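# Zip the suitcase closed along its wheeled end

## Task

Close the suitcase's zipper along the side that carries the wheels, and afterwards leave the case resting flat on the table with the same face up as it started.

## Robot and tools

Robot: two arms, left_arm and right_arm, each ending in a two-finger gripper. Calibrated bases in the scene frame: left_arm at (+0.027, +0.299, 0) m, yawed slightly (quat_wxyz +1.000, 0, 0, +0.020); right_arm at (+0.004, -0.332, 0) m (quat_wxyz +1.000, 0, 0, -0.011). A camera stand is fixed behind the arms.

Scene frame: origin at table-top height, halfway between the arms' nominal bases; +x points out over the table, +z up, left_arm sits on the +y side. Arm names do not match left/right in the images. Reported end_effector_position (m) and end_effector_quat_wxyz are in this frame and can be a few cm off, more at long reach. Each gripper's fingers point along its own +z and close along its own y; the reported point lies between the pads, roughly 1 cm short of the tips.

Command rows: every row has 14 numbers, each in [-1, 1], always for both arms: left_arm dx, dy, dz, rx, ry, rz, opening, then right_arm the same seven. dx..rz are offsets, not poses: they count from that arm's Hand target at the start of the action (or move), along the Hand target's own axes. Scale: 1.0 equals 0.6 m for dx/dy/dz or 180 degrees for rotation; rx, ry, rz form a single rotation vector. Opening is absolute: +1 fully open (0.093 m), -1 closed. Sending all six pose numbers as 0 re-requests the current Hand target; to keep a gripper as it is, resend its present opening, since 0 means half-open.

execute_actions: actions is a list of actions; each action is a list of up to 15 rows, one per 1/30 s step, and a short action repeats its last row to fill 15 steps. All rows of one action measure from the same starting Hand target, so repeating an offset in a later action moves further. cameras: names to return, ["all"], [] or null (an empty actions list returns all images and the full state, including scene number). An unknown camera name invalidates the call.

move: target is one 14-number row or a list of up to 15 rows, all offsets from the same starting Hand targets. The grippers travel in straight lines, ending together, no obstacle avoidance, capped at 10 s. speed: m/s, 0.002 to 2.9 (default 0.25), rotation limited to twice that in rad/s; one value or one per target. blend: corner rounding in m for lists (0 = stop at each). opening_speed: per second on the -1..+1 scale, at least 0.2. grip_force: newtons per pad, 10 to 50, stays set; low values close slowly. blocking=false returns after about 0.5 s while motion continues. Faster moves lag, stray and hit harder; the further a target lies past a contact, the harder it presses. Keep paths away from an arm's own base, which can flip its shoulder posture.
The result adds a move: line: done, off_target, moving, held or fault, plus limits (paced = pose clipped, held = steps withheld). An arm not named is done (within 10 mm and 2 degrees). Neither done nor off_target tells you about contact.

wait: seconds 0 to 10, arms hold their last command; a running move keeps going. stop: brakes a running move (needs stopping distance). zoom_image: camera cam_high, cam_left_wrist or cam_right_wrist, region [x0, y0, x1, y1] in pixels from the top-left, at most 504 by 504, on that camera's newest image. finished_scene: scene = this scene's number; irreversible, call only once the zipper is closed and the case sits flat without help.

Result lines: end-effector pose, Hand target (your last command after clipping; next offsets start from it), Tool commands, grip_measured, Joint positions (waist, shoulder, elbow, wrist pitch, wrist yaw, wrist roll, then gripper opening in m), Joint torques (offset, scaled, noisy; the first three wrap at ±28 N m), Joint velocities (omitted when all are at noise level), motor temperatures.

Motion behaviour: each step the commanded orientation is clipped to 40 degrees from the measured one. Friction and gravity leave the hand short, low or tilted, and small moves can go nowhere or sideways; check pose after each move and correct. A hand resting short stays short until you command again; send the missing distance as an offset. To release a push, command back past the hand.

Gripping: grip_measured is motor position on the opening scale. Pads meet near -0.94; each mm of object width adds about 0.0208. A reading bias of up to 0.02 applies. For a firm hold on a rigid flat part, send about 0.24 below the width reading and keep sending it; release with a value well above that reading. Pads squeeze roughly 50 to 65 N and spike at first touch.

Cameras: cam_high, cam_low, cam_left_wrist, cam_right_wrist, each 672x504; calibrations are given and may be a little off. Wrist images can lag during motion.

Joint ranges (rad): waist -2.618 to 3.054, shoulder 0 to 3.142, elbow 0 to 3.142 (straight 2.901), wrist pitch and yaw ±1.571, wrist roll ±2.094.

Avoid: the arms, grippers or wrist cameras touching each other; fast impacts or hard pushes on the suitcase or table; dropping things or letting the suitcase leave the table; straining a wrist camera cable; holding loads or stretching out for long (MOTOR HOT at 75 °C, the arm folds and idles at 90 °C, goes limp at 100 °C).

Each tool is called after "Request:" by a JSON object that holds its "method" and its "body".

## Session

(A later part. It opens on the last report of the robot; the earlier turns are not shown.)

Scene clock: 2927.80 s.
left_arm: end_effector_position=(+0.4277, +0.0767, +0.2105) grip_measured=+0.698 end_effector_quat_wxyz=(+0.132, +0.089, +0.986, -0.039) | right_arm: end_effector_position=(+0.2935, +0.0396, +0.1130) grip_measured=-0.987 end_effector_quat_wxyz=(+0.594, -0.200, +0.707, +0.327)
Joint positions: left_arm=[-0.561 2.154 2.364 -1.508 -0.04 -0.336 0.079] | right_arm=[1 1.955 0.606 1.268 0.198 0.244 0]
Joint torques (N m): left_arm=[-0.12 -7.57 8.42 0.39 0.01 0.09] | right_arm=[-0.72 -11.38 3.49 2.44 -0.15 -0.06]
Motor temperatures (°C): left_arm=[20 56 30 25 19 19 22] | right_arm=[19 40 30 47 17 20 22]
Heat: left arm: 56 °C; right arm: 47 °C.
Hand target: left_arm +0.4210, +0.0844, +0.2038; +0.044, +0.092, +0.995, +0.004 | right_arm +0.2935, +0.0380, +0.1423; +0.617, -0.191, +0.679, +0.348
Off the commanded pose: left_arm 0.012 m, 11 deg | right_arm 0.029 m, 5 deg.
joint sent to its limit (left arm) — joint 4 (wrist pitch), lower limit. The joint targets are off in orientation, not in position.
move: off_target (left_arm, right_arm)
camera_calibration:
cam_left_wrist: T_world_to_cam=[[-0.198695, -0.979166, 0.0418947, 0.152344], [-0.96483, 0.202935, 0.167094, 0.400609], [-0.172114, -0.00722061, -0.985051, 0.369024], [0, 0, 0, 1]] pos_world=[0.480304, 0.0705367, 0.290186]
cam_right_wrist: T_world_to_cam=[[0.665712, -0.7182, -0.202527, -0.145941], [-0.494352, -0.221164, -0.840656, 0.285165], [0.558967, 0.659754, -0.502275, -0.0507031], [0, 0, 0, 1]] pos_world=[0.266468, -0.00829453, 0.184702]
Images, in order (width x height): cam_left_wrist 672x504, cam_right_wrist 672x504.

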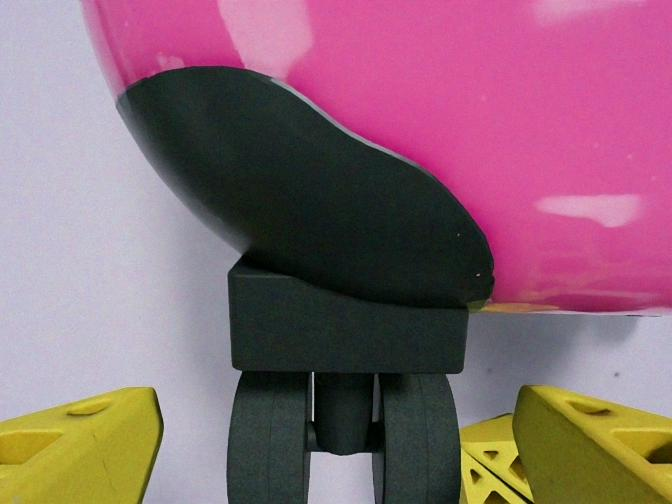

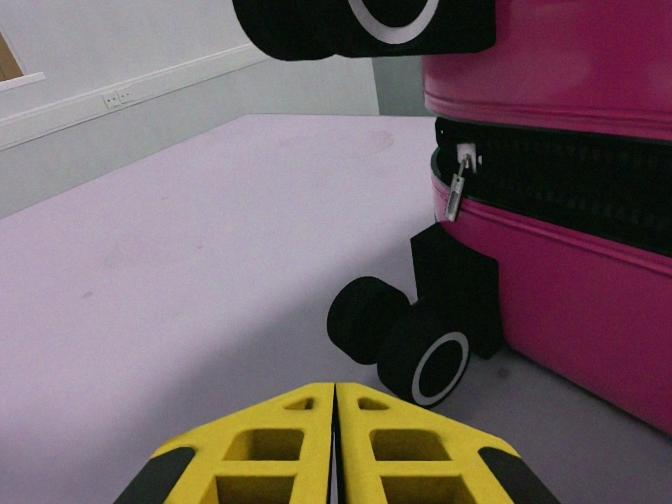

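Request:
{"method": "move", "body": {"target": [[-0.021,-0.003,0.042,0,0,0,0.7,0,0,0,0,0,0,-1],[-0.021,-0.003,0.042,0,0,0,0.1,0,0,0,0,0,0,-1]], "speed": 0.06, "opening_speed": 1, "cameras": ["cam_left_wrist","cam_right_wrist"]}}

Scene clock: 2935.40 s.
left_arm: end_effector_position=(+0.4398, +0.0696, +0.1913) grip_measured=+0.103 end_effector_quat_wxyz=(+0.119, +0.103, +0.987, -0.038) | right_arm: end_effector_position=(+0.2935, +0.0396, +0.1130) grip_measured=-0.987 end_effector_quat_wxyz=(+0.594, -0.200, +0.707, +0.327)
Joint positions: left_arm=[-0.557 2.233 2.42 -1.508 -0.027 -0.306 0.05] | right_arm=[1 1.955 0.606 1.268 0.198 0.244 0]
Joint torques (N m): left_arm=[0.23 -7.28 8.27 0.3 -0.13 -0.14] | right_arm=[-0.72 -11.44 3.43 2.42 -0.16 -0.08]
Motor temperatures (°C): left_arm=[20 55 31 25 19 19 22] | right_arm=[19 39 29 48 17 20 22]
Heat: left arm: 55 °C; right arm: 48 °C.
Hand target: left_arm +0.4352, +0.0803, +0.1799; +0.044, +0.092, +0.995, +0.004 | right_arm +0.2935, +0.0380, +0.1423; +0.617, -0.191, +0.679, +0.348
Off the commanded pose: left_arm 0.016 m, 10 deg | right_arm 0.029 m, 5 deg.
joint sent to its limit (left arm) — joint 4 (wrist pitch), lower limit. The joint targets are off in orientation, not in position.
move: off_target (left_arm, right_arm); target 2's new opening was sent with left_arm's hand 0.016 m and 10 deg from that target
camera_calibration:
cam_left_wrist: T_world_to_cam=[[-0.225317, -0.973503, 0.0390463, 0.160456], [-0.954459, 0.228598, 0.191707, 0.405856], [-0.195553, 0.00592672, -0.980675, 0.360703], [0, 0, 0, 1]] pos_world=[0.494063, 0.0612887, 0.269662]
cam_right_wrist: T_world_to_cam=[[0.665712, -0.7182, -0.202527, -0.145941], [-0.494352, -0.221164, -0.840656, 0.285165], [0.558967, 0.659754, -0.502275, -0.0507031], [0, 0, 0, 1]] pos_world=[0.266468, -0.00829453, 0.184702]
Images, in order (width x height): cam_left_wrist 672x504, cam_right_wrist 672x504.

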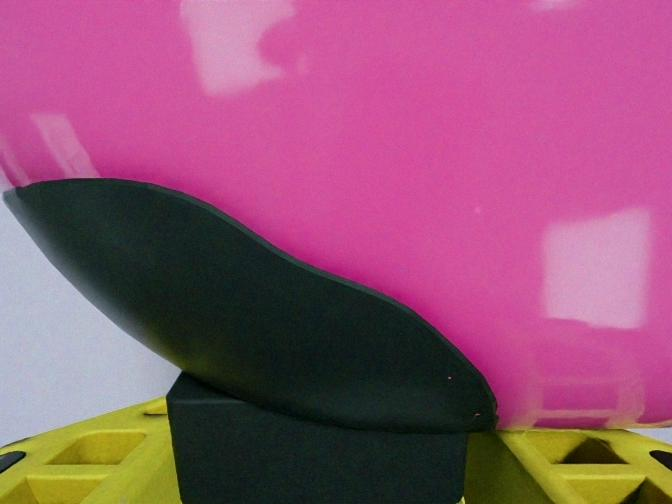

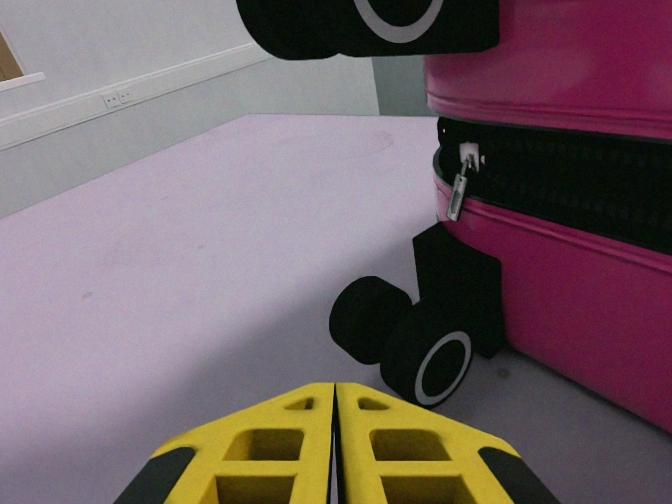

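Request:
{"method": "move", "body": {"target": [0,0,0,0,0,0,-0.15,-0.025,-0.018,0.094,0.108,-0.026,0,-0.4], "speed": 0.1, "cameras": ["cam_right_wrist"]}}

Scene clock: 2948.40 s.
left_arm: end_effector_position=(+0.4411, +0.0713, +0.1908) grip_measured=-0.130 end_effector_quat_wxyz=(+0.120, +0.102, +0.987, -0.034) | right_arm: end_effector_position=(+0.3421, +0.0612, +0.1465) grip_measured=-0.403 end_effector_quat_wxyz=(+0.661, -0.074, +0.710, +0.230)
Joint positions: left_arm=[-0.555 2.235 2.421 -1.508 -0.033 -0.304 0.039] | right_arm=[1.068 2.042 0.905 1.113 0.608 0.244 0.026]
Joint torques (N m): left_arm=[0.1 -7.46 8.38 0.28 -0.06 -0.12] | right_arm=[0.53 -8.36 6.99 1.95 0.08 -0.08]
Heat: left arm: 53 °C; right arm: 48 °C.
Hand target: left_arm +0.4352, +0.0804, +0.1798; +0.044, +0.092, +0.995, +0.004 | right_arm +0.3433, +0.0680, +0.1544; +0.668, -0.070, +0.703, +0.236
Off the commanded pose: left_arm 0.015 m, 10 deg | right_arm 0.011 m, 1 deg.
joint sent to its limit (left arm) — joint 4 (wrist pitch), lower limit. The joint targets are off in orientation, not in position.
move: off_target (left_arm, right_arm)
camera_calibration:
cam_right_wrist: T_world_to_cam=[[0.398048, -0.893908, -0.206123, -0.0530678], [-0.494434, -0.0197892, -0.86899, 0.333925], [0.772718, 0.447813, -0.449855, -0.143124], [0, 0, 0, 1]] pos_world=[0.296822, 0.0232634, 0.214854]
Images, in order (width x height): cam_right_wrist 672x504.

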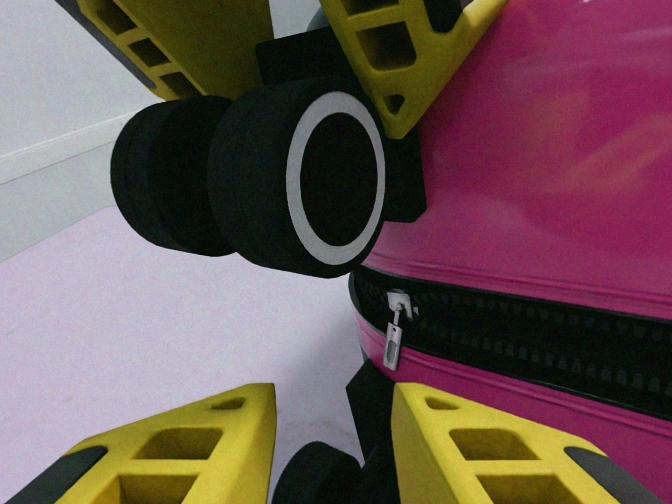

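Request:
{"method": "move", "body": {"target": [0,0,0,0,0,0,-0.15,0.045,-0.034,0.08,0,0,0,-0.4], "speed": 0.08, "cameras": ["cam_right_wrist"]}}

Scene clock: 2961.60 s.
left_arm: end_effector_position=(+0.4411, +0.0713, +0.1908) grip_measured=-0.130 end_effector_quat_wxyz=(+0.120, +0.102, +0.987, -0.034) | right_arm: end_effector_position=(+0.3874, +0.0700, +0.1083) grip_measured=-0.403 end_effector_quat_wxyz=(+0.654, -0.078, +0.720, +0.218)
Joint positions: left_arm=[-0.555 2.235 2.421 -1.508 -0.033 -0.304 0.039] | right_arm=[0.985 2.221 1.048 1.114 0.534 0.244 0.026]
Joint torques (N m): left_arm=[-0.01 -7.42 8.27 0.31 -0.02 -0.11] | right_arm=[-0.53 -9.65 6.86 2.23 -0.13 -0.07]
Motor temperatures (°C): left_arm=[20 50 31 24 19 19 22] | right_arm=[19 39 30 46 17 20 21]
Heat: left arm: 50 °C; right arm: 46 °C.
Hand target: left_arm +0.4352, +0.0804, +0.1798; +0.044, +0.092, +0.995, +0.004 | right_arm +0.3925, +0.0763, +0.1234; +0.668, -0.070, +0.703, +0.236
Off the commanded pose: left_arm 0.015 m, 10 deg | right_arm 0.017 m, 3 deg.
joint sent to its limit (left arm) — joint 4 (wrist pitch), lower limit. The joint targets are off in orientation, not in position.
move: off_target (left_arm, right_arm)
camera_calibration:
cam_right_wrist: T_world_to_cam=[[0.385344, -0.903001, -0.189996, -0.0672537], [-0.512615, -0.0382735, -0.857765, 0.330429], [0.767291, 0.42793, -0.47764, -0.192761], [0, 0, 0, 1]] pos_world=[0.343203, 0.0344048, 0.178582]
Images, in order (width x height): cam_right_wrist 672x504.

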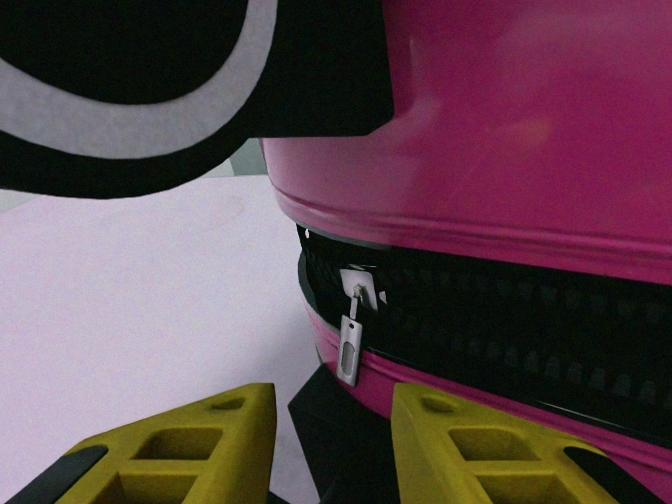

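Request:
{"method": "move", "body": {"target": [0,0,0,0,0,0,-0.15,-0.006,-0.009,0.066,0,0,0,-0.4], "speed": 0.06, "cameras": ["cam_right_wrist"]}}

Scene clock: 2967.63 s.
left_arm: end_effector_position=(+0.4458, +0.0755, +0.1906) grip_measured=-0.131 end_effector_quat_wxyz=(+0.124, +0.108, +0.986, -0.032) | right_arm: end_effector_position=(+0.4132, +0.0869, +0.1212) grip_measured=-0.403 end_effector_quat_wxyz=(+0.664, -0.070, +0.707, +0.233)
Joint positions: left_arm=[-0.543 2.24 2.427 -1.504 -0.036 -0.281 0.039] | right_arm=[0.956 2.282 1.187 1.084 0.498 0.243 0.026]
Joint torques (N m): left_arm=[-0.79 -7.99 7.94 0.26 -0.07 -0.35] | right_arm=[-3.04 -9.39 8.72 1.72 -0.35 -0.07]
Heat: left arm: 49 °C; right arm: 46 °C.
Hand target: left_arm +0.4353, +0.0804, +0.1797; +0.044, +0.092, +0.995, +0.004 | right_arm +0.4309, +0.0876, +0.1259; +0.668, -0.070, +0.703, +0.236
Off the commanded pose: left_arm 0.016 m, 10 deg | right_arm 0.018 m, 1 deg.
joint sent to its limit (left arm) — joint 4 (wrist pitch), lower limit. The joint targets are off in orientation, not in position.
move: off_target (left_arm, right_arm)
camera_calibration:
cam_right_wrist: T_world_to_cam=[[0.397345, -0.89214, -0.214947, -0.0623134], [-0.488796, -0.00751956, -0.872366, 0.344599], [0.776656, 0.451696, -0.439062, -0.224209], [0, 0, 0, 1]] pos_world=[0.367332, 0.0482733, 0.18878]
Images, in order (width x height): cam_right_wrist 672x504.

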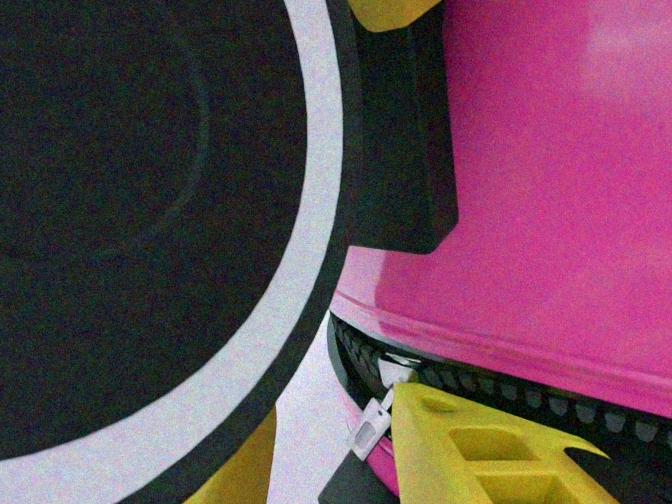

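Request:
{"method": "move", "body": {"target": [[0,0,0,0,0,0,-0.15,0,-0.012,-0.07,0,0,0,-0.4],[0,0,0,0,0,0,-0.15,0,-0.028,-0.05,0,0,0,-0.4],[0,0,0,0,0,0,-0.15,0,-0.028,0.01,0,0,0,-0.4]], "speed": 0.06, "cameras": ["cam_right_wrist"]}}

Scene clock: 2974.87 s.
left_arm: end_effector_position=(+0.4560, +0.0796, +0.1908) grip_measured=-0.131 end_effector_quat_wxyz=(+0.138, +0.102, +0.985, -0.029) | right_arm: end_effector_position=(+0.4164, +0.0737, +0.0879) grip_measured=-0.403 end_effector_quat_wxyz=(+0.637, -0.095, +0.735, +0.215)
Joint positions: left_arm=[-0.53 2.244 2.427 -1.475 -0.049 -0.275 0.039] | right_arm=[0.924 2.293 1.142 1.043 0.446 0.243 0.026]
Joint torques (N m): left_arm=[-1.98 -8.2 8.24 0 0.08 -0.38] | right_arm=[-3.63 -10.56 10.09 2.35 -0.19 -0.05]
Heat: left arm: 49 °C; right arm: 47 °C.
Hand target: left_arm +0.4353, +0.0804, +0.1798; +0.044, +0.092, +0.995, +0.004 | right_arm +0.4433, +0.0754, +0.1218; +0.668, -0.070, +0.703, +0.236
Off the commanded pose: left_arm 0.023 m, 12 deg | right_arm 0.043 m, 6 deg.
joint sent to its limit (left arm) — joint 4 (wrist pitch), lower limit. The joint targets are off in orientation, not in position.
move: off_target (left_arm, right_arm)
camera_calibration:
cam_right_wrist: T_world_to_cam=[[0.403536, -0.89879, -0.171275, -0.0885302], [-0.540736, -0.0832656, -0.837062, 0.341206], [0.738081, 0.430399, -0.519608, -0.210692], [0, 0, 0, 1]] pos_world=[0.375735, 0.0395223, 0.16097]
Images, in order (width x height): cam_right_wrist 672x504.

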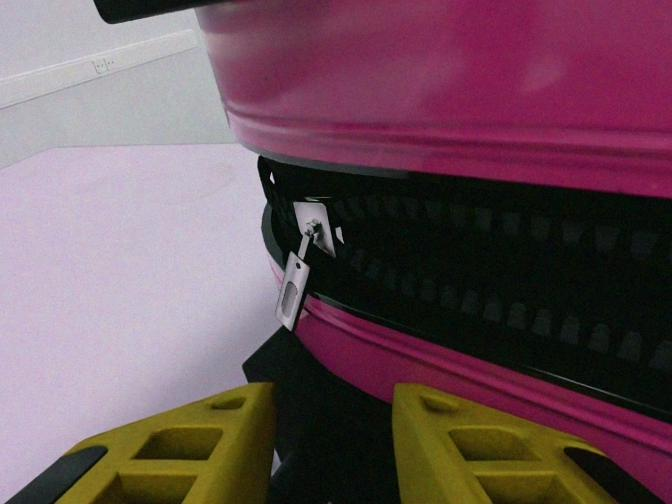

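Request:
{"method": "move", "body": {"target": [0,0,0,0,0,0,-0.15,0,0.02,-0.1,0,0,0,-0.4], "speed": 0.08, "cameras": ["cam_right_wrist"]}}

Scene clock: 2979.47 s.
left_arm: end_effector_position=(+0.4528, +0.0766, +0.1910) grip_measured=-0.131 end_effector_quat_wxyz=(+0.135, +0.093, +0.986, -0.032) | right_arm: end_effector_position=(+0.3852, +0.0611, +0.0879) grip_measured=-0.403 end_effector_quat_wxyz=(+0.645, -0.089, +0.729, +0.214)
Joint positions: left_arm=[-0.538 2.244 2.429 -1.482 -0.048 -0.303 0.039] | right_arm=[0.972 2.245 1.004 1.152 0.507 0.242 0.026]
Joint torques (N m): left_arm=[-1.2 -8.36 7.94 0.05 0.03 -0.16] | right_arm=[0.16 -15.23 3.84 2.3 0.06 -0.01]
Heat: left arm: 48 °C; right arm: 47 °C.
Hand target: left_arm +0.4352, +0.0804, +0.1797; +0.044, +0.092, +0.995, +0.004 | right_arm +0.3840, +0.0605, +0.1245; +0.668, -0.070, +0.703, +0.236
Off the commanded pose: left_arm 0.021 m, 11 deg | right_arm 0.037 m, 5 deg.
joint sent to its limit (left arm) — joint 4 (wrist pitch), lower limit. The joint targets are off in orientation, not in position.
move: off_target (left_arm, right_arm)
camera_calibration:
cam_right_wrist: T_world_to_cam=[[0.393983, -0.902403, -0.174488, -0.0831731], [-0.52777, -0.0666914, -0.846765, 0.318143], [0.752487, 0.425701, -0.502537, -0.188964], [0, 0, 0, 1]] pos_world=[0.342868, 0.0266038, 0.159918]
Images, in order (width x height): cam_right_wrist 672x504.

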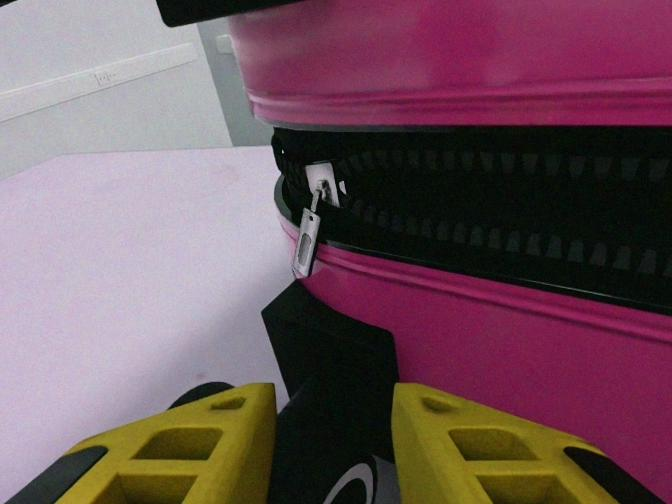

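Request:
{"method": "move", "body": {"target": [[0,0,0,0,0,0,-0.15,-0.048,0.015,0.031,0,0,0,-0.4],[0,0,0,0,0,0,-0.15,-0.005,0.001,0.08,0,0,0,-0.4]], "speed": 0.08, "cameras": ["cam_right_wrist"]}}

Scene clock: 2995.30 s.
left_arm: end_effector_position=(+0.4528, +0.0766, +0.1910) grip_measured=-0.131 end_effector_quat_wxyz=(+0.135, +0.093, +0.986, -0.032) | right_arm: end_effector_position=(+0.4195, +0.0769, +0.1223) grip_measured=-0.403 end_effector_quat_wxyz=(+0.661, -0.073, +0.711, +0.227)
Joint positions: left_arm=[-0.538 2.244 2.429 -1.482 -0.048 -0.303 0.039] | right_arm=[0.931 2.259 1.168 1.067 0.476 0.24 0.026]
Joint torques (N m): left_arm=[-1.25 -8.29 7.83 0.06 0.05 -0.15] | right_arm=[-1.07 -9.29 7.72 1.99 -0.15 -0.01]
Motor temperatures (°C): left_arm=[20 48 33 23 19 19 23] | right_arm=[19 47 31 50 17 19 21]
Heat: left arm: 48 °C; right arm: 50 °C.
Hand target: left_arm +0.4352, +0.0804, +0.1797; +0.044, +0.092, +0.995, +0.004 | right_arm +0.4276, +0.0806, +0.1277; +0.668, -0.069, +0.703, +0.236
Off the commanded pose: left_arm 0.021 m, 11 deg | right_arm 0.010 m, 2 deg.
joint sent to its limit (left arm) — joint 4 (wrist pitch), lower limit. The joint targets are off in orientation, not in position.
move: off_target (left_arm)
camera_calibration:
cam_right_wrist: T_world_to_cam=[[0.393035, -0.896196, -0.205807, -0.0726115], [-0.495725, -0.018005, -0.868293, 0.351796], [0.774455, 0.443293, -0.451343, -0.221048], [0, 0, 0, 1]] pos_world=[0.374124, 0.0392489, 0.19075]
Images, in order (width x height): cam_right_wrist 672x504.

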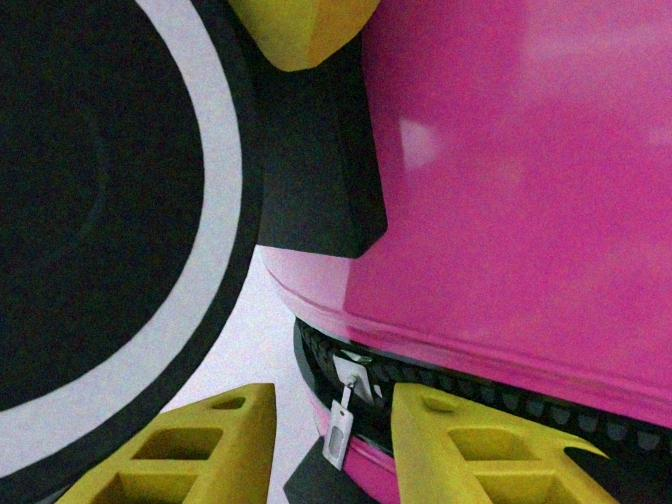

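Request:
{"method": "move", "body": {"target": [[0,0,0,0,0,0,-0.15,0.006,0,0.03,0,0,0,-0.4],[0,0,0,0,0,0,-0.15,0.006,0,0.03,0,0,0,-1]], "speed": 0.06, "cameras": ["cam_right_wrist"]}}

Request:
{"method": "zoom_image", "body": {"camera": "cam_right_wrist", "region": [240, 300, 440, 450]}}

Scene clock: 3002.10 s.
left_arm: end_effector_position=(+0.4565, +0.0795, +0.1909) grip_measured=-0.131 end_effector_quat_wxyz=(+0.139, +0.091, +0.986, -0.030) | right_arm: end_effector_position=(+0.4322, +0.0907, +0.1206) grip_measured=-0.987 end_effector_quat_wxyz=(+0.663, -0.077, +0.706, +0.237)
Joint positions: left_arm=[-0.53 2.246 2.431 -1.476 -0.051 -0.299 0.039] | right_arm=[0.922 2.318 1.257 1.051 0.449 0.239 0]
Joint torques (N m): left_arm=[-1.84 -8.5 7.87 -0.01 0.04 -0.17] | right_arm=[-1.69 -10.28 7.57 1.8 -0.06 0]
Heat: left arm: 48 °C; right arm: 49 °C.
Hand target: left_arm +0.4352, +0.0803, +0.1798; +0.044, +0.092, +0.995, +0.004 | right_arm +0.4434, +0.0892, +0.1241; +0.668, -0.070, +0.703, +0.236
Off the commanded pose: left_arm 0.024 m, 12 deg | right_arm 0.012 m, 1 deg.
joint sent to its limit (left arm) — joint 4 (wrist pitch), lower limit. The joint targets are off in orientation, not in position.
move: off_target (left_arm, right_arm); target 2's new opening was sent with right_arm's hand 0.016 m and 1 deg from that target
camera_calibration:
cam_right_wrist: T_world_to_cam=[[0.411018, -0.886872, -0.211005, -0.0735827], [-0.487015, -0.0179516, -0.873209, 0.353723], [0.770636, 0.461667, -0.439299, -0.239166], [0, 0, 0, 1]] pos_world=[0.386822, 0.0515066, 0.188282]
Images, in order (width x height): cam_right_wrist 672x504.

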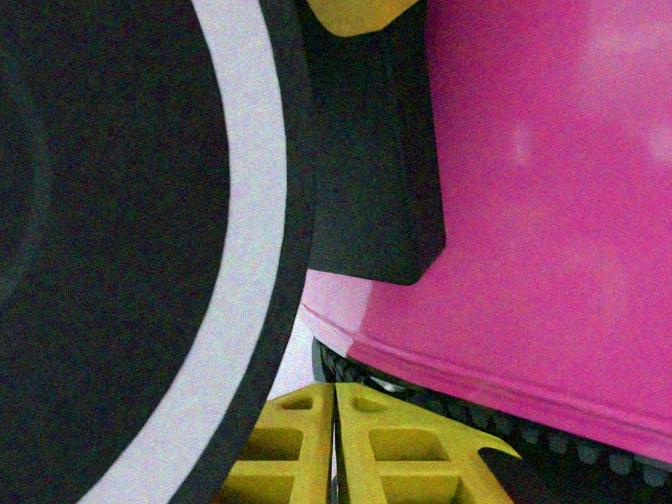

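Scaled by 2.520 from the camera's 672x504 image, which has a finer 960x720 frame.

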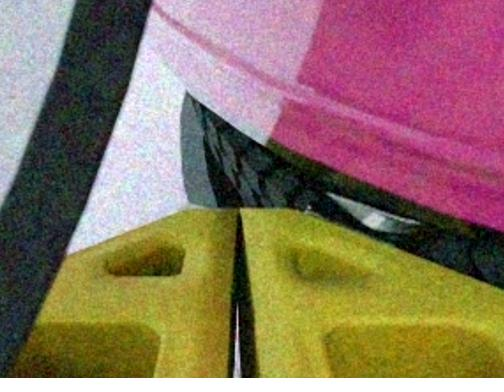

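Request:
{"method": "move", "body": {"target": [0,0,0,0,0,0,-0.15,-0.017,-0.07,-0.03,0,0,0,-1], "speed": 0.04, "cameras": ["cam_right_wrist"]}}

Request:
{"method": "zoom_image", "body": {"camera": "cam_right_wrist", "region": [240, 300, 440, 450]}}

Scene clock: 3008.50 s.
left_arm: end_effector_position=(+0.4564, +0.0796, +0.1909) grip_measured=-0.131 end_effector_quat_wxyz=(+0.139, +0.091, +0.986, -0.030) | right_arm: end_effector_position=(+0.4249, +0.0728, +0.1019) grip_measured=-0.987 end_effector_quat_wxyz=(+0.645, -0.112, +0.709, +0.262)
Joint positions: left_arm=[-0.53 2.246 2.431 -1.476 -0.051 -0.3 0.039] | right_arm=[0.876 2.297 1.133 1.131 0.312 0.239 0]
Joint torques (N m): left_arm=[-1.92 -8.68 7.94 -0.02 0.08 -0.13] | right_arm=[-4.12 -15.13 3.66 1.98 0.61 0]
Heat: left arm: 47 °C; right arm: 48 °C.
Hand target: left_arm +0.4352, +0.0804, +0.1798; +0.044, +0.092, +0.995, +0.004 | right_arm +0.4455, +0.0424, +0.1242; +0.668, -0.069, +0.703, +0.236
Off the commanded pose: left_arm 0.024 m, 12 deg | right_arm 0.043 m, 6 deg.
joint sent to its limit (left arm) — joint 4 (wrist pitch), lower limit. The joint targets are off in orientation, not in position.
move: off_target (left_arm, right_arm)
camera_calibration:
cam_right_wrist: T_world_to_cam=[[0.486347, -0.849421, -0.204819, -0.125695], [-0.497573, -0.0765482, -0.864038, 0.341328], [0.718253, 0.522135, -0.459878, -0.213645], [0, 0, 0, 1]] pos_world=[0.384419, 0.0309112, 0.170925]
Images, in order (width x height): cam_right_wrist 672x504.

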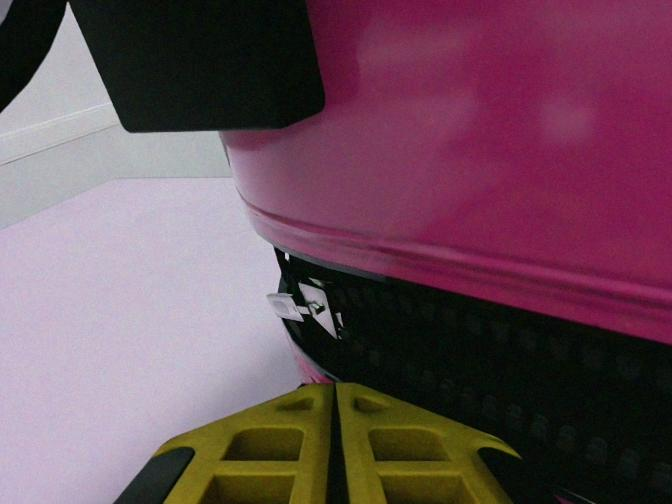

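Scaled by 2.520 from the camera's 672x504 image, which has a finer 960x720 frame.

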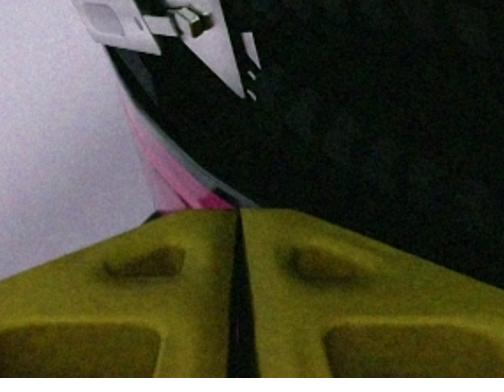

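Request:
{"method": "move", "body": {"target": [[0,0,0,0,0,0,-0.15,0.006,0.067,-0.09,0,0,0,-1],[0,0,0,0,0,0,-0.15,0.018,0.115,-0.02,-0.065,0.016,0.067,-1]], "speed": 0.08, "cameras": ["cam_right_wrist"]}}

Scene clock: 3032.90 s.
left_arm: end_effector_position=(+0.4564, +0.0796, +0.1909) grip_measured=-0.131 end_effector_quat_wxyz=(+0.138, +0.090, +0.986, -0.031) | right_arm: end_effector_position=(+0.3995, +0.0959, +0.1212) grip_measured=-0.987 end_effector_quat_wxyz=(+0.607, -0.075, +0.705, +0.360)
Joint positions: left_arm=[-0.53 2.246 2.431 -1.476 -0.051 -0.301 0.039] | right_arm=[0.92 2.25 1.117 1.128 0.257 0.431 0]
Joint torques (N m): left_arm=[-1.77 -8.5 7.86 -0.05 0.09 -0.16] | right_arm=[-0.75 -9.89 7.17 2.04 -0.11 0.09]
Heat: left arm: 46 °C; right arm: 49 °C.
Hand target: left_arm +0.4352, +0.0805, +0.1798; +0.044, +0.092, +0.995, +0.004 | right_arm +0.4051, +0.1002, +0.1299; +0.611, -0.069, +0.695, +0.373
Off the commanded pose: left_arm 0.024 m, 12 deg | right_arm 0.011 m, 2 deg.
joint sent to its limit (left arm) — joint 4 (wrist pitch), lower limit. The joint targets are off in orientation, not in position.
move: off_target (left_arm, right_arm)
camera_calibration:
cam_right_wrist: T_world_to_cam=[[0.534713, -0.74604, -0.396871, -0.0957084], [-0.571887, 0.0262773, -0.819912, 0.361631], [0.622115, 0.665383, -0.412599, -0.179545], [0, 0, 0, 1]] pos_world=[0.369686, 0.038561, 0.184441]
Images, in order (width x height): cam_right_wrist 672x504.

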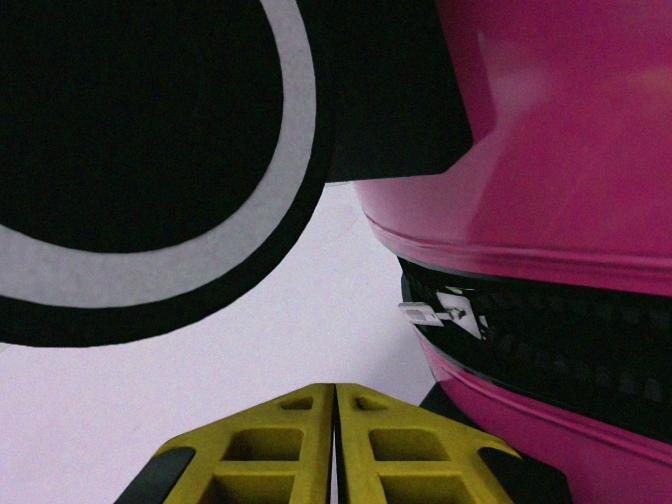

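Request:
{"method": "move", "body": {"target": [0,0,0,0,0,0,-0.15,0.005,-0.034,0.05,0,0,0,-1], "speed": 0.06, "cameras": ["cam_right_wrist"]}}

Request:
{"method": "zoom_image", "body": {"camera": "cam_right_wrist", "region": [280, 280, 480, 430]}}

Scene clock: 3041.70 s.
left_arm: end_effector_position=(+0.4564, +0.0796, +0.1909) grip_measured=-0.131 end_effector_quat_wxyz=(+0.138, +0.090, +0.986, -0.031) | right_arm: end_effector_position=(+0.4276, +0.1026, +0.1137) grip_measured=-0.987 end_effector_quat_wxyz=(+0.611, -0.074, +0.700, +0.363)
Joint positions: left_arm=[-0.53 2.246 2.431 -1.476 -0.051 -0.301 0.039] | right_arm=[0.879 2.339 1.234 1.114 0.215 0.428 0]
Joint torques (N m): left_arm=[-1.84 -8.66 7.86 0.02 0.09 -0.13] | right_arm=[-1.8 -10.09 8.34 1.84 -0.22 0.14]
Heat: left arm: 46 °C; right arm: 50 °C.
Hand target: left_arm +0.4352, +0.0805, +0.1798; +0.044, +0.092, +0.995, +0.004 | right_arm +0.4396, +0.1049, +0.1193; +0.611, -0.069, +0.695, +0.373
Off the commanded pose: left_arm 0.024 m, 12 deg | right_arm 0.013 m, 1 deg.
joint sent to its limit (left arm) — joint 4 (wrist pitch), lower limit. The joint targets are off in orientation, not in position.
move: off_target (left_arm, right_arm)
camera_calibration:
cam_right_wrist: T_world_to_cam=[[0.540022, -0.742142, -0.396992, -0.11144], [-0.562572, 0.0325501, -0.826107, 0.367458], [0.626011, 0.669452, -0.39993, -0.208138], [0, 0, 0, 1]] pos_world=[0.397198, 0.0446737, 0.176078]
Images, in order (width x height): cam_right_wrist 672x504.

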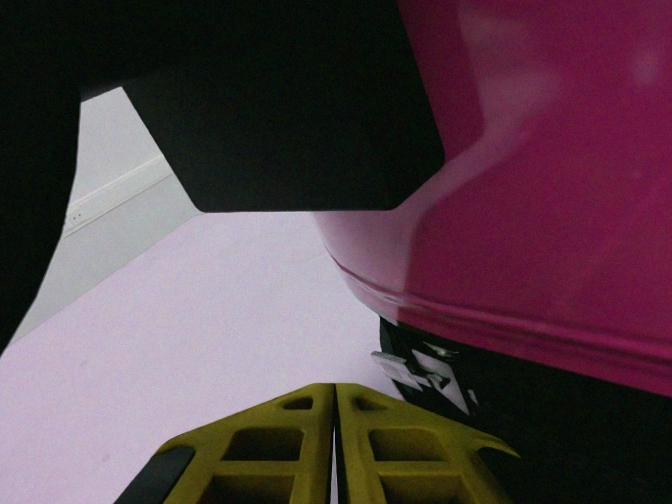

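Scaled by 2.520 from the camera's 672x504 image, which has a finer 960x720 frame.

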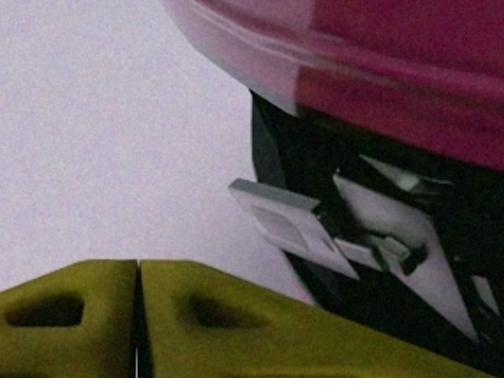

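Request:
{"method": "move", "body": {"target": [[0,0,0,0,0,0,-0.15,0,0,0.025,0,0,0,-1],[0,0,0,0,0,0,-0.15,-0.03,-0.03,0.0,0,0,0,-1]], "speed": 0.04, "cameras": ["cam_right_wrist"]}}

Request:
{"method": "zoom_image", "body": {"camera": "cam_right_wrist", "region": [280, 280, 480, 430]}}

Scene clock: 3051.00 s.
left_arm: end_effector_position=(+0.4595, +0.0797, +0.1914) grip_measured=-0.131 end_effector_quat_wxyz=(+0.144, +0.088, +0.985, -0.031) | right_arm: end_effector_position=(+0.4299, +0.1109, +0.1135) grip_measured=-0.987 end_effector_quat_wxyz=(+0.609, -0.108, +0.688, +0.380)
Joint positions: left_arm=[-0.528 2.247 2.431 -1.464 -0.053 -0.302 0.039] | right_arm=[0.86 2.368 1.266 1.132 0.125 0.398 0]
Joint torques (N m): left_arm=[-1.92 -8.5 8.01 -0.12 0.1 -0.16] | right_arm=[-4.92 -15.54 4.45 1.6 0.09 0.44]
Heat: left arm: 46 °C; right arm: 48 °C.
Hand target: left_arm +0.4353, +0.0805, +0.1797; +0.044, +0.092, +0.995, +0.004 | right_arm +0.4540, +0.0855, +0.1276; +0.611, -0.069, +0.695, +0.373
Off the commanded pose: left_arm 0.027 m, 12 deg | right_arm 0.038 m, 5 deg.
joint sent to its limit (left arm) — joint 4 (wrist pitch), lower limit. The joint targets are off in orientation, not in position.
move: off_target (left_arm, right_arm)
camera_calibration:
cam_right_wrist: T_world_to_cam=[[0.604269, -0.704825, -0.371593, -0.14119], [-0.535539, -0.0139591, -0.844395, 0.363944], [0.589963, 0.709244, -0.385896, -0.205784], [0, 0, 0, 1]] pos_world=[0.401628, 0.0515171, 0.175436]
Images, in order (width x height): cam_right_wrist 672x504.

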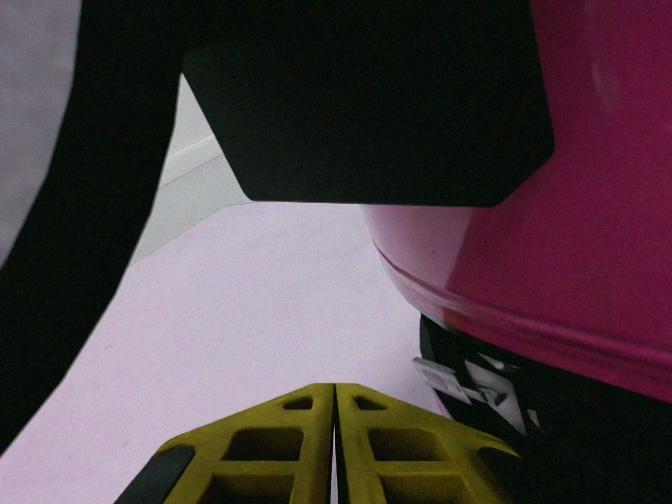

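Scaled by 2.520 from the camera's 672x504 image, which has a finer 960x720 frame.

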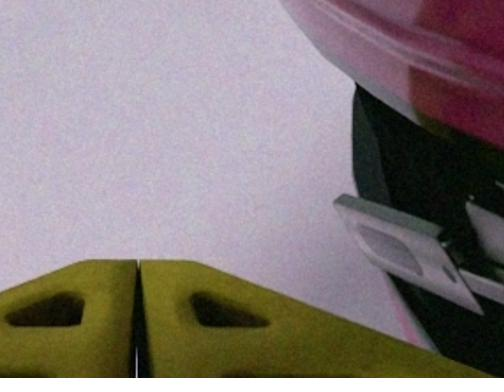

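Request:
{"method": "move", "body": {"target": [[0,0,0,0,0,0,-0.15,0,0.04,-0.07,0,0,0,-1],[0,0,0,0,0,0,-0.15,0.003,0.023,-0.127,0.065,-0.018,-0.044,-0.4]], "speed": 0.08, "cameras": ["cam_right_wrist"]}}

Scene clock: 3083.47 s.
left_arm: end_effector_position=(+0.4578, +0.0783, +0.1911) grip_measured=-0.131 end_effector_quat_wxyz=(+0.142, +0.084, +0.986, -0.032) | right_arm: end_effector_position=(+0.3876, +0.0496, +0.0938) grip_measured=-0.403 end_effector_quat_wxyz=(+0.635, -0.058, +0.733, +0.237)
Joint positions: left_arm=[-0.532 2.247 2.431 -1.468 -0.053 -0.313 0.039] | right_arm=[0.952 2.207 0.969 1.146 0.493 0.321 0.026]
Joint torques (N m): left_arm=[-1.74 -8.47 7.97 -0.11 0.08 -0.03] | right_arm=[0.42 -14.87 3.79 2.31 0.09 -0.1]
Motor temperatures (°C): left_arm=[20 44 32 22 19 19 23] | right_arm=[20 57 30 47 17 19 21]
Heat: left arm: 44 °C; right arm: 57 °C.
Hand target: left_arm +0.4352, +0.0804, +0.1797; +0.044, +0.092, +0.995, +0.004 | right_arm +0.3850, +0.0501, +0.1300; +0.658, -0.044, +0.705, +0.259
Off the commanded pose: left_arm 0.025 m, 12 deg | right_arm 0.036 m, 5 deg.
joint sent to its limit (left arm) — joint 4 (wrist pitch), lower limit. The joint targets are off in orientation, not in position.
move: off_target (left_arm, right_arm); target 2's new opening was sent with right_arm's hand 0.036 m and 5 deg from that target
camera_calibration:
cam_right_wrist: T_world_to_cam=[[0.375978, -0.891905, -0.25129, -0.0797215], [-0.55818, -0.00152863, -0.829718, 0.330583], [0.739645, 0.452221, -0.498418, -0.179719], [0, 0, 0, 1]] pos_world=[0.347427, 0.0106738, 0.164683]
Images, in order (width x height): cam_right_wrist 672x504.

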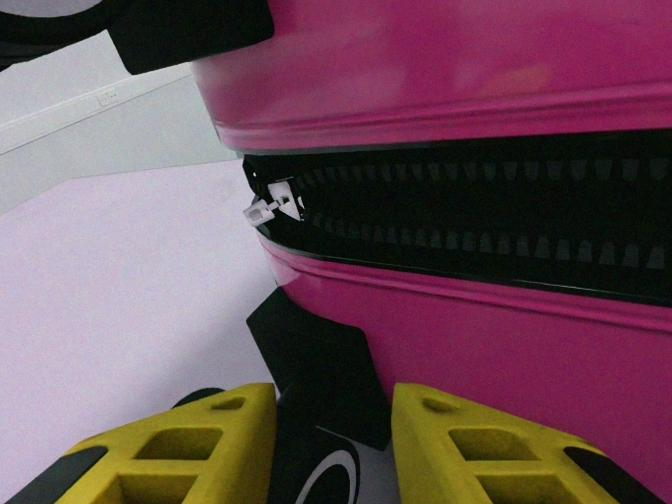

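Request:
{"method": "move", "body": {"target": [[0,0,0,0,0,0,-0.15,-0.035,0.018,0.041,0,0,0,-0.4],[0,0,0,0,0,0,-0.15,0.002,0.012,0.098,0,0,0,-0.4]], "speed": 0.08, "cameras": ["cam_right_wrist"]}}

Scene clock: 3097.17 s.
left_arm: end_effector_position=(+0.4570, +0.0781, +0.1909) grip_measured=-0.131 end_effector_quat_wxyz=(+0.141, +0.084, +0.986, -0.031) | right_arm: end_effector_position=(+0.4264, +0.0777, +0.1257) grip_measured=-0.403 end_effector_quat_wxyz=(+0.653, -0.045, +0.712, +0.254)
Joint positions: left_arm=[-0.533 2.247 2.431 -1.471 -0.053 -0.316 0.039] | right_arm=[0.92 2.265 1.194 1.052 0.465 0.316 0.026]
Joint torques (N m): left_arm=[-1.61 -8.44 7.86 -0.07 0.07 0.01] | right_arm=[-1.1 -9.54 8.06 1.88 -0.18 -0.07]
Motor temperatures (°C): left_arm=[20 44 33 21 19 19 23] | right_arm=[20 55 30 51 17 19 21]
Heat: left arm: 44 °C; right arm: 55 °C.
Hand target: left_arm +0.4352, +0.0805, +0.1797; +0.044, +0.092, +0.995, +0.004 | right_arm +0.4352, +0.0816, +0.1312; +0.658, -0.044, +0.705, +0.259
Off the commanded pose: left_arm 0.025 m, 12 deg | right_arm 0.011 m, 1 deg.
joint sent to its limit (left arm) — joint 4 (wrist pitch), lower limit. The joint targets are off in orientation, not in position.
move: off_target (left_arm, right_arm)
camera_calibration:
cam_right_wrist: T_world_to_cam=[[0.384698, -0.878906, -0.282012, -0.0621172], [-0.520482, 0.0457701, -0.852645, 0.361844], [0.762303, 0.474793, -0.439847, -0.223874], [0, 0, 0, 1]] pos_world=[0.382889, 0.0351372, 0.192536]
Images, in order (width x height): cam_right_wrist 672x504.

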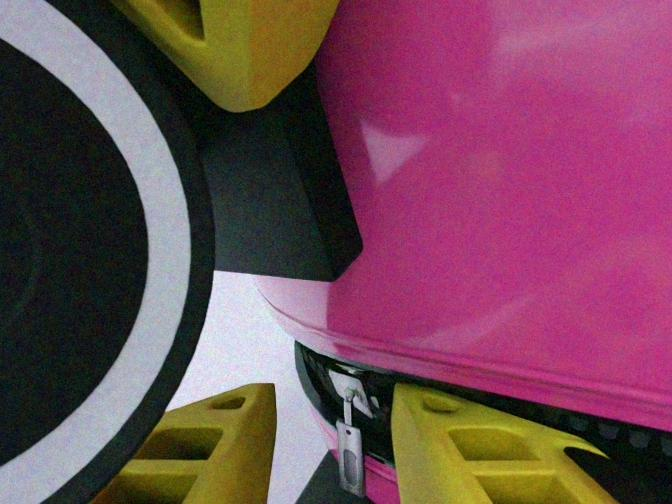

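Request:
{"method": "move", "body": {"target": [[0,0,0,0,0,0,-0.15,0.004,-0.006,0.045,0,0,0,-0.4],[0,0,0,0,0,0,-0.15,0.004,-0.006,0.045,0,0,0,-1]], "speed": 0.06, "cameras": ["cam_right_wrist"]}}

Request:
{"method": "zoom_image", "body": {"camera": "cam_right_wrist", "region": [240, 300, 440, 450]}}

Scene clock: 3104.83 s.
left_arm: end_effector_position=(+0.4686, +0.0866, +0.1912) grip_measured=-0.131 end_effector_quat_wxyz=(+0.155, +0.083, +0.984, -0.025) | right_arm: end_effector_position=(+0.4455, +0.0870, +0.1228) grip_measured=-0.987 end_effector_quat_wxyz=(+0.657, -0.041, +0.710, +0.249)
Joint positions: left_arm=[-0.512 2.251 2.432 -1.444 -0.07 -0.293 0.039] | right_arm=[0.904 2.329 1.299 1.016 0.462 0.31 0]
Joint torques (N m): left_arm=[-3.07 -8.99 8.27 -0.32 0.2 -0.21] | right_arm=[-2.55 -9.7 9.21 1.74 -0.44 0]
Heat: left arm: 44 °C; right arm: 52 °C.
Hand target: left_arm +0.4352, +0.0804, +0.1798; +0.044, +0.092, +0.995, +0.004 | right_arm +0.4609, +0.0905, +0.1278; +0.658, -0.044, +0.705, +0.259
Off the commanded pose: left_arm 0.036 m, 13 deg | right_arm 0.017 m, 1 deg.
joint sent to its limit (left arm) — joint 4 (wrist pitch), lower limit. The joint targets are off in orientation, not in position.
move: off_target (left_arm, right_arm); target 2's new opening was sent with right_arm's hand 0.021 m and 1 deg from that target
camera_calibration:
cam_right_wrist: T_world_to_cam=[[0.374556, -0.884409, -0.27844, -0.0574728], [-0.515079, 0.0512319, -0.85561, 0.366329], [0.770974, 0.463892, -0.436351, -0.247469], [0, 0, 0, 1]] pos_world=[0.401007, 0.045202, 0.189448]
Images, in order (width x height): cam_right_wrist 672x504.

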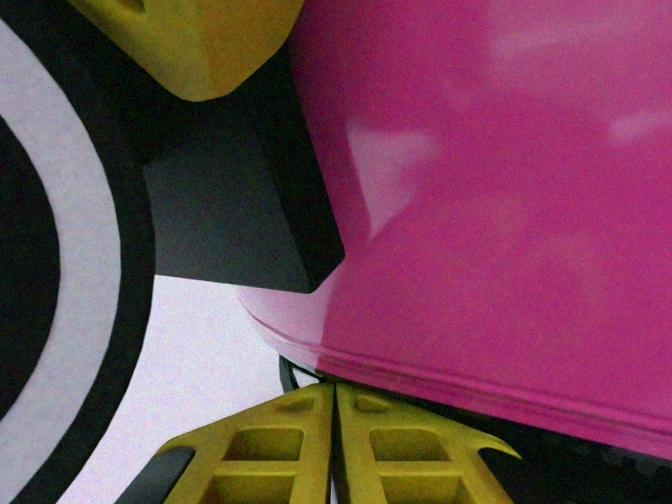

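Scaled by 2.520 from the camera's 672x504 image, which has a finer 960x720 frame.

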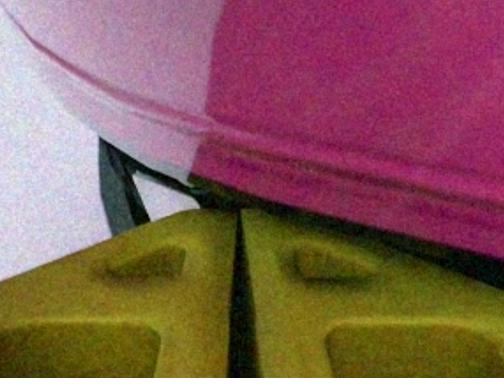

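Request:
{"method": "move", "body": {"target": [0,0,0,0,0,0,-0.15,-0.023,-0.06,-0.02,0,0,0,-1], "speed": 0.03, "cameras": ["cam_right_wrist"]}}

Request:
{"method": "zoom_image", "body": {"camera": "cam_right_wrist", "region": [240, 300, 440, 450]}}

Scene clock: 3111.70 s.
left_arm: end_effector_position=(+0.4682, +0.0851, +0.1913) grip_measured=-0.131 end_effector_quat_wxyz=(+0.155, +0.077, +0.985, -0.028) | right_arm: end_effector_position=(+0.4437, +0.0821, +0.1220) grip_measured=-0.987 end_effector_quat_wxyz=(+0.648, -0.077, +0.699, +0.292)
Joint positions: left_arm=[-0.515 2.251 2.432 -1.443 -0.067 -0.308 0.039] | right_arm=[0.86 2.316 1.235 1.092 0.305 0.31 0]
Joint torques (N m): left_arm=[-2.86 -9.02 8.25 -0.34 0.23 -0.04] | right_arm=[-4.79 -14.42 4.04 1.67 0.51 0.01]
Heat: left arm: 45 °C; right arm: 51 °C.
Hand target: left_arm +0.4352, +0.0804, +0.1798; +0.044, +0.092, +0.995, +0.004 | right_arm +0.4664, +0.0504, +0.1299; +0.658, -0.043, +0.705, +0.259
Off the commanded pose: left_arm 0.035 m, 13 deg | right_arm 0.040 m, 6 deg.
joint sent to its limit (left arm) — joint 4 (wrist pitch), lower limit. The joint targets are off in orientation, not in position.
move: off_target (left_arm, right_arm)
camera_calibration:
cam_right_wrist: T_world_to_cam=[[0.476391, -0.830773, -0.287867, -0.109907], [-0.504795, 0.00963286, -0.863186, 0.364821], [0.719884, 0.556528, -0.414781, -0.231843], [0, 0, 0, 1]] pos_world=[0.403419, 0.0342046, 0.187106]
Images, in order (width x height): cam_right_wrist 672x504.

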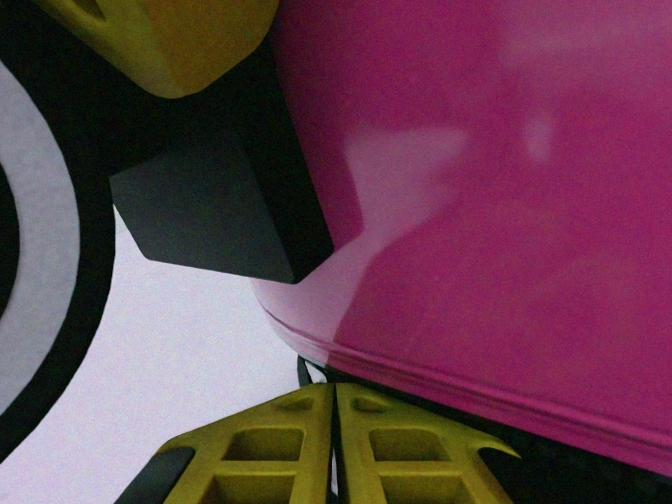

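Scaled by 2.520 from the camera's 672x504 image, which has a finer 960x720 frame.

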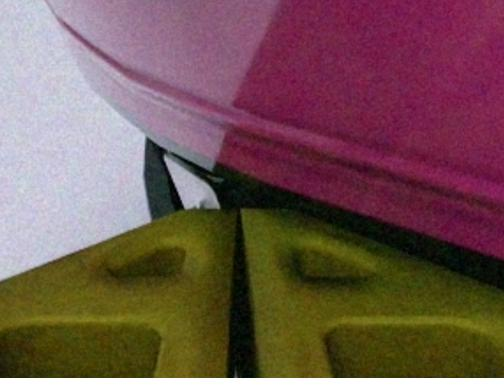

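Request:
{"method": "move", "body": {"target": [0,0,0,0,0,0,-0.15,-0.023,-0.06,-0.025,0,0,0,-1], "speed": 0.03, "cameras": ["cam_right_wrist"]}}

Request:
{"method": "zoom_image", "body": {"camera": "cam_right_wrist", "region": [240, 300, 440, 450]}}

Scene clock: 3117.07 s.
left_arm: end_effector_position=(+0.4663, +0.0809, +0.1916) grip_measured=-0.131 end_effector_quat_wxyz=(+0.155, +0.071, +0.985, -0.031) | right_arm: end_effector_position=(+0.4378, +0.0551, +0.1171) grip_measured=-0.987 end_effector_quat_wxyz=(+0.631, -0.104, +0.704, +0.308)
Joint positions: left_arm=[-0.523 2.251 2.433 -1.443 -0.066 -0.329 0.039] | right_arm=[0.801 2.249 1.101 1.136 0.179 0.31 0]
Joint torques (N m): left_arm=[-2.21 -8.85 8.13 -0.33 0.21 0.11] | right_arm=[-5.98 -14.22 3.74 1.86 1 0.01]
Heat: left arm: 46 °C; right arm: 52 °C.
Hand target: left_arm +0.4352, +0.0805, +0.1798; +0.044, +0.092, +0.995, +0.004 | right_arm +0.4691, +0.0092, +0.1319; +0.658, -0.043, +0.705, +0.259
Off the commanded pose: left_arm 0.033 m, 14 deg | right_arm 0.057 m, 9 deg.
joint sent to its limit (left arm) — joint 4 (wrist pitch), lower limit. The joint targets are off in orientation, not in position.
move: off_target (left_arm, right_arm)
camera_calibration:
cam_right_wrist: T_world_to_cam=[[0.526544, -0.801912, -0.28229, -0.155048], [-0.517667, -0.0390357, -0.854691, 0.365229], [0.674368, 0.596165, -0.435677, -0.194276], [0, 0, 0, 1]] pos_world=[0.40172, 0.00574304, 0.183748]
Images, in order (width x height): cam_right_wrist 672x504.

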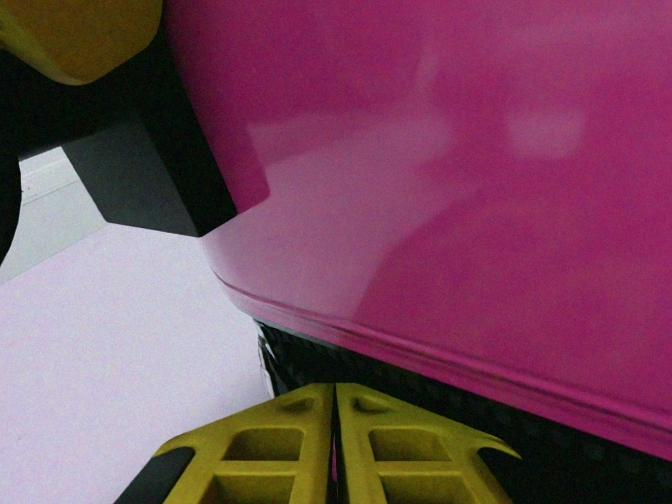

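Scaled by 2.520 from the camera's 672x504 image, which has a finer 960x720 frame.

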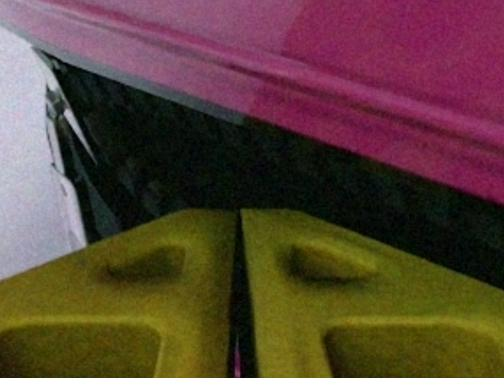

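Request:
{"method": "move", "body": {"target": [[0,0,0,0,0,0,-0.15,0.01,0.05,-0.1,0,0,0,-1],[0,0,0,0,0,0,-0.15,0.015,0.118,-0.05,0,0,0,-0.4]], "speed": 0.08, "cameras": ["cam_right_wrist"]}}

Scene clock: 3140.37 s.
left_arm: end_effector_position=(+0.4651, +0.0804, +0.1913) grip_measured=-0.131 end_effector_quat_wxyz=(+0.153, +0.070, +0.985, -0.031) | right_arm: end_effector_position=(+0.4096, +0.0547, +0.1371) grip_measured=-0.403 end_effector_quat_wxyz=(+0.652, -0.050, +0.714, +0.252)
Joint positions: left_arm=[-0.525 2.251 2.433 -1.447 -0.065 -0.333 0.039] | right_arm=[0.915 2.154 1.055 1.073 0.454 0.31 0.026]
Joint torques (N m): left_arm=[-2.22 -8.95 8.05 -0.28 0.21 0.17] | right_arm=[0.29 -9.43 7.1 1.98 0.06 0]
Heat: left arm: 48 °C; right arm: 54 °C.
Hand target: left_arm +0.4352, +0.0805, +0.1798; +0.044, +0.092, +0.995, +0.004 | right_arm +0.4122, +0.0601, +0.1452; +0.658, -0.044, +0.705, +0.259
Off the commanded pose: left_arm 0.032 m, 13 deg | right_arm 0.010 m, 2 deg.
joint sent to its limit (left arm) — joint 4 (wrist pitch), lower limit. The joint targets are off in orientation, not in position.
move: off_target (left_arm)
camera_calibration:
cam_right_wrist: T_world_to_cam=[[0.388903, -0.879854, -0.273149, -0.07557], [-0.522508, 0.0335414, -0.851975, 0.365228], [0.758776, 0.474058, -0.446686, -0.192756], [0, 0, 0, 1]] pos_world=[0.366482, 0.0126368, 0.204421]
Images, in order (width x height): cam_right_wrist 672x504.

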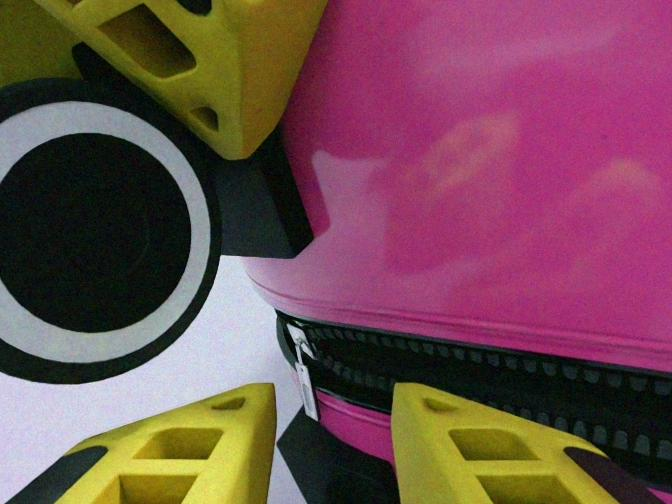

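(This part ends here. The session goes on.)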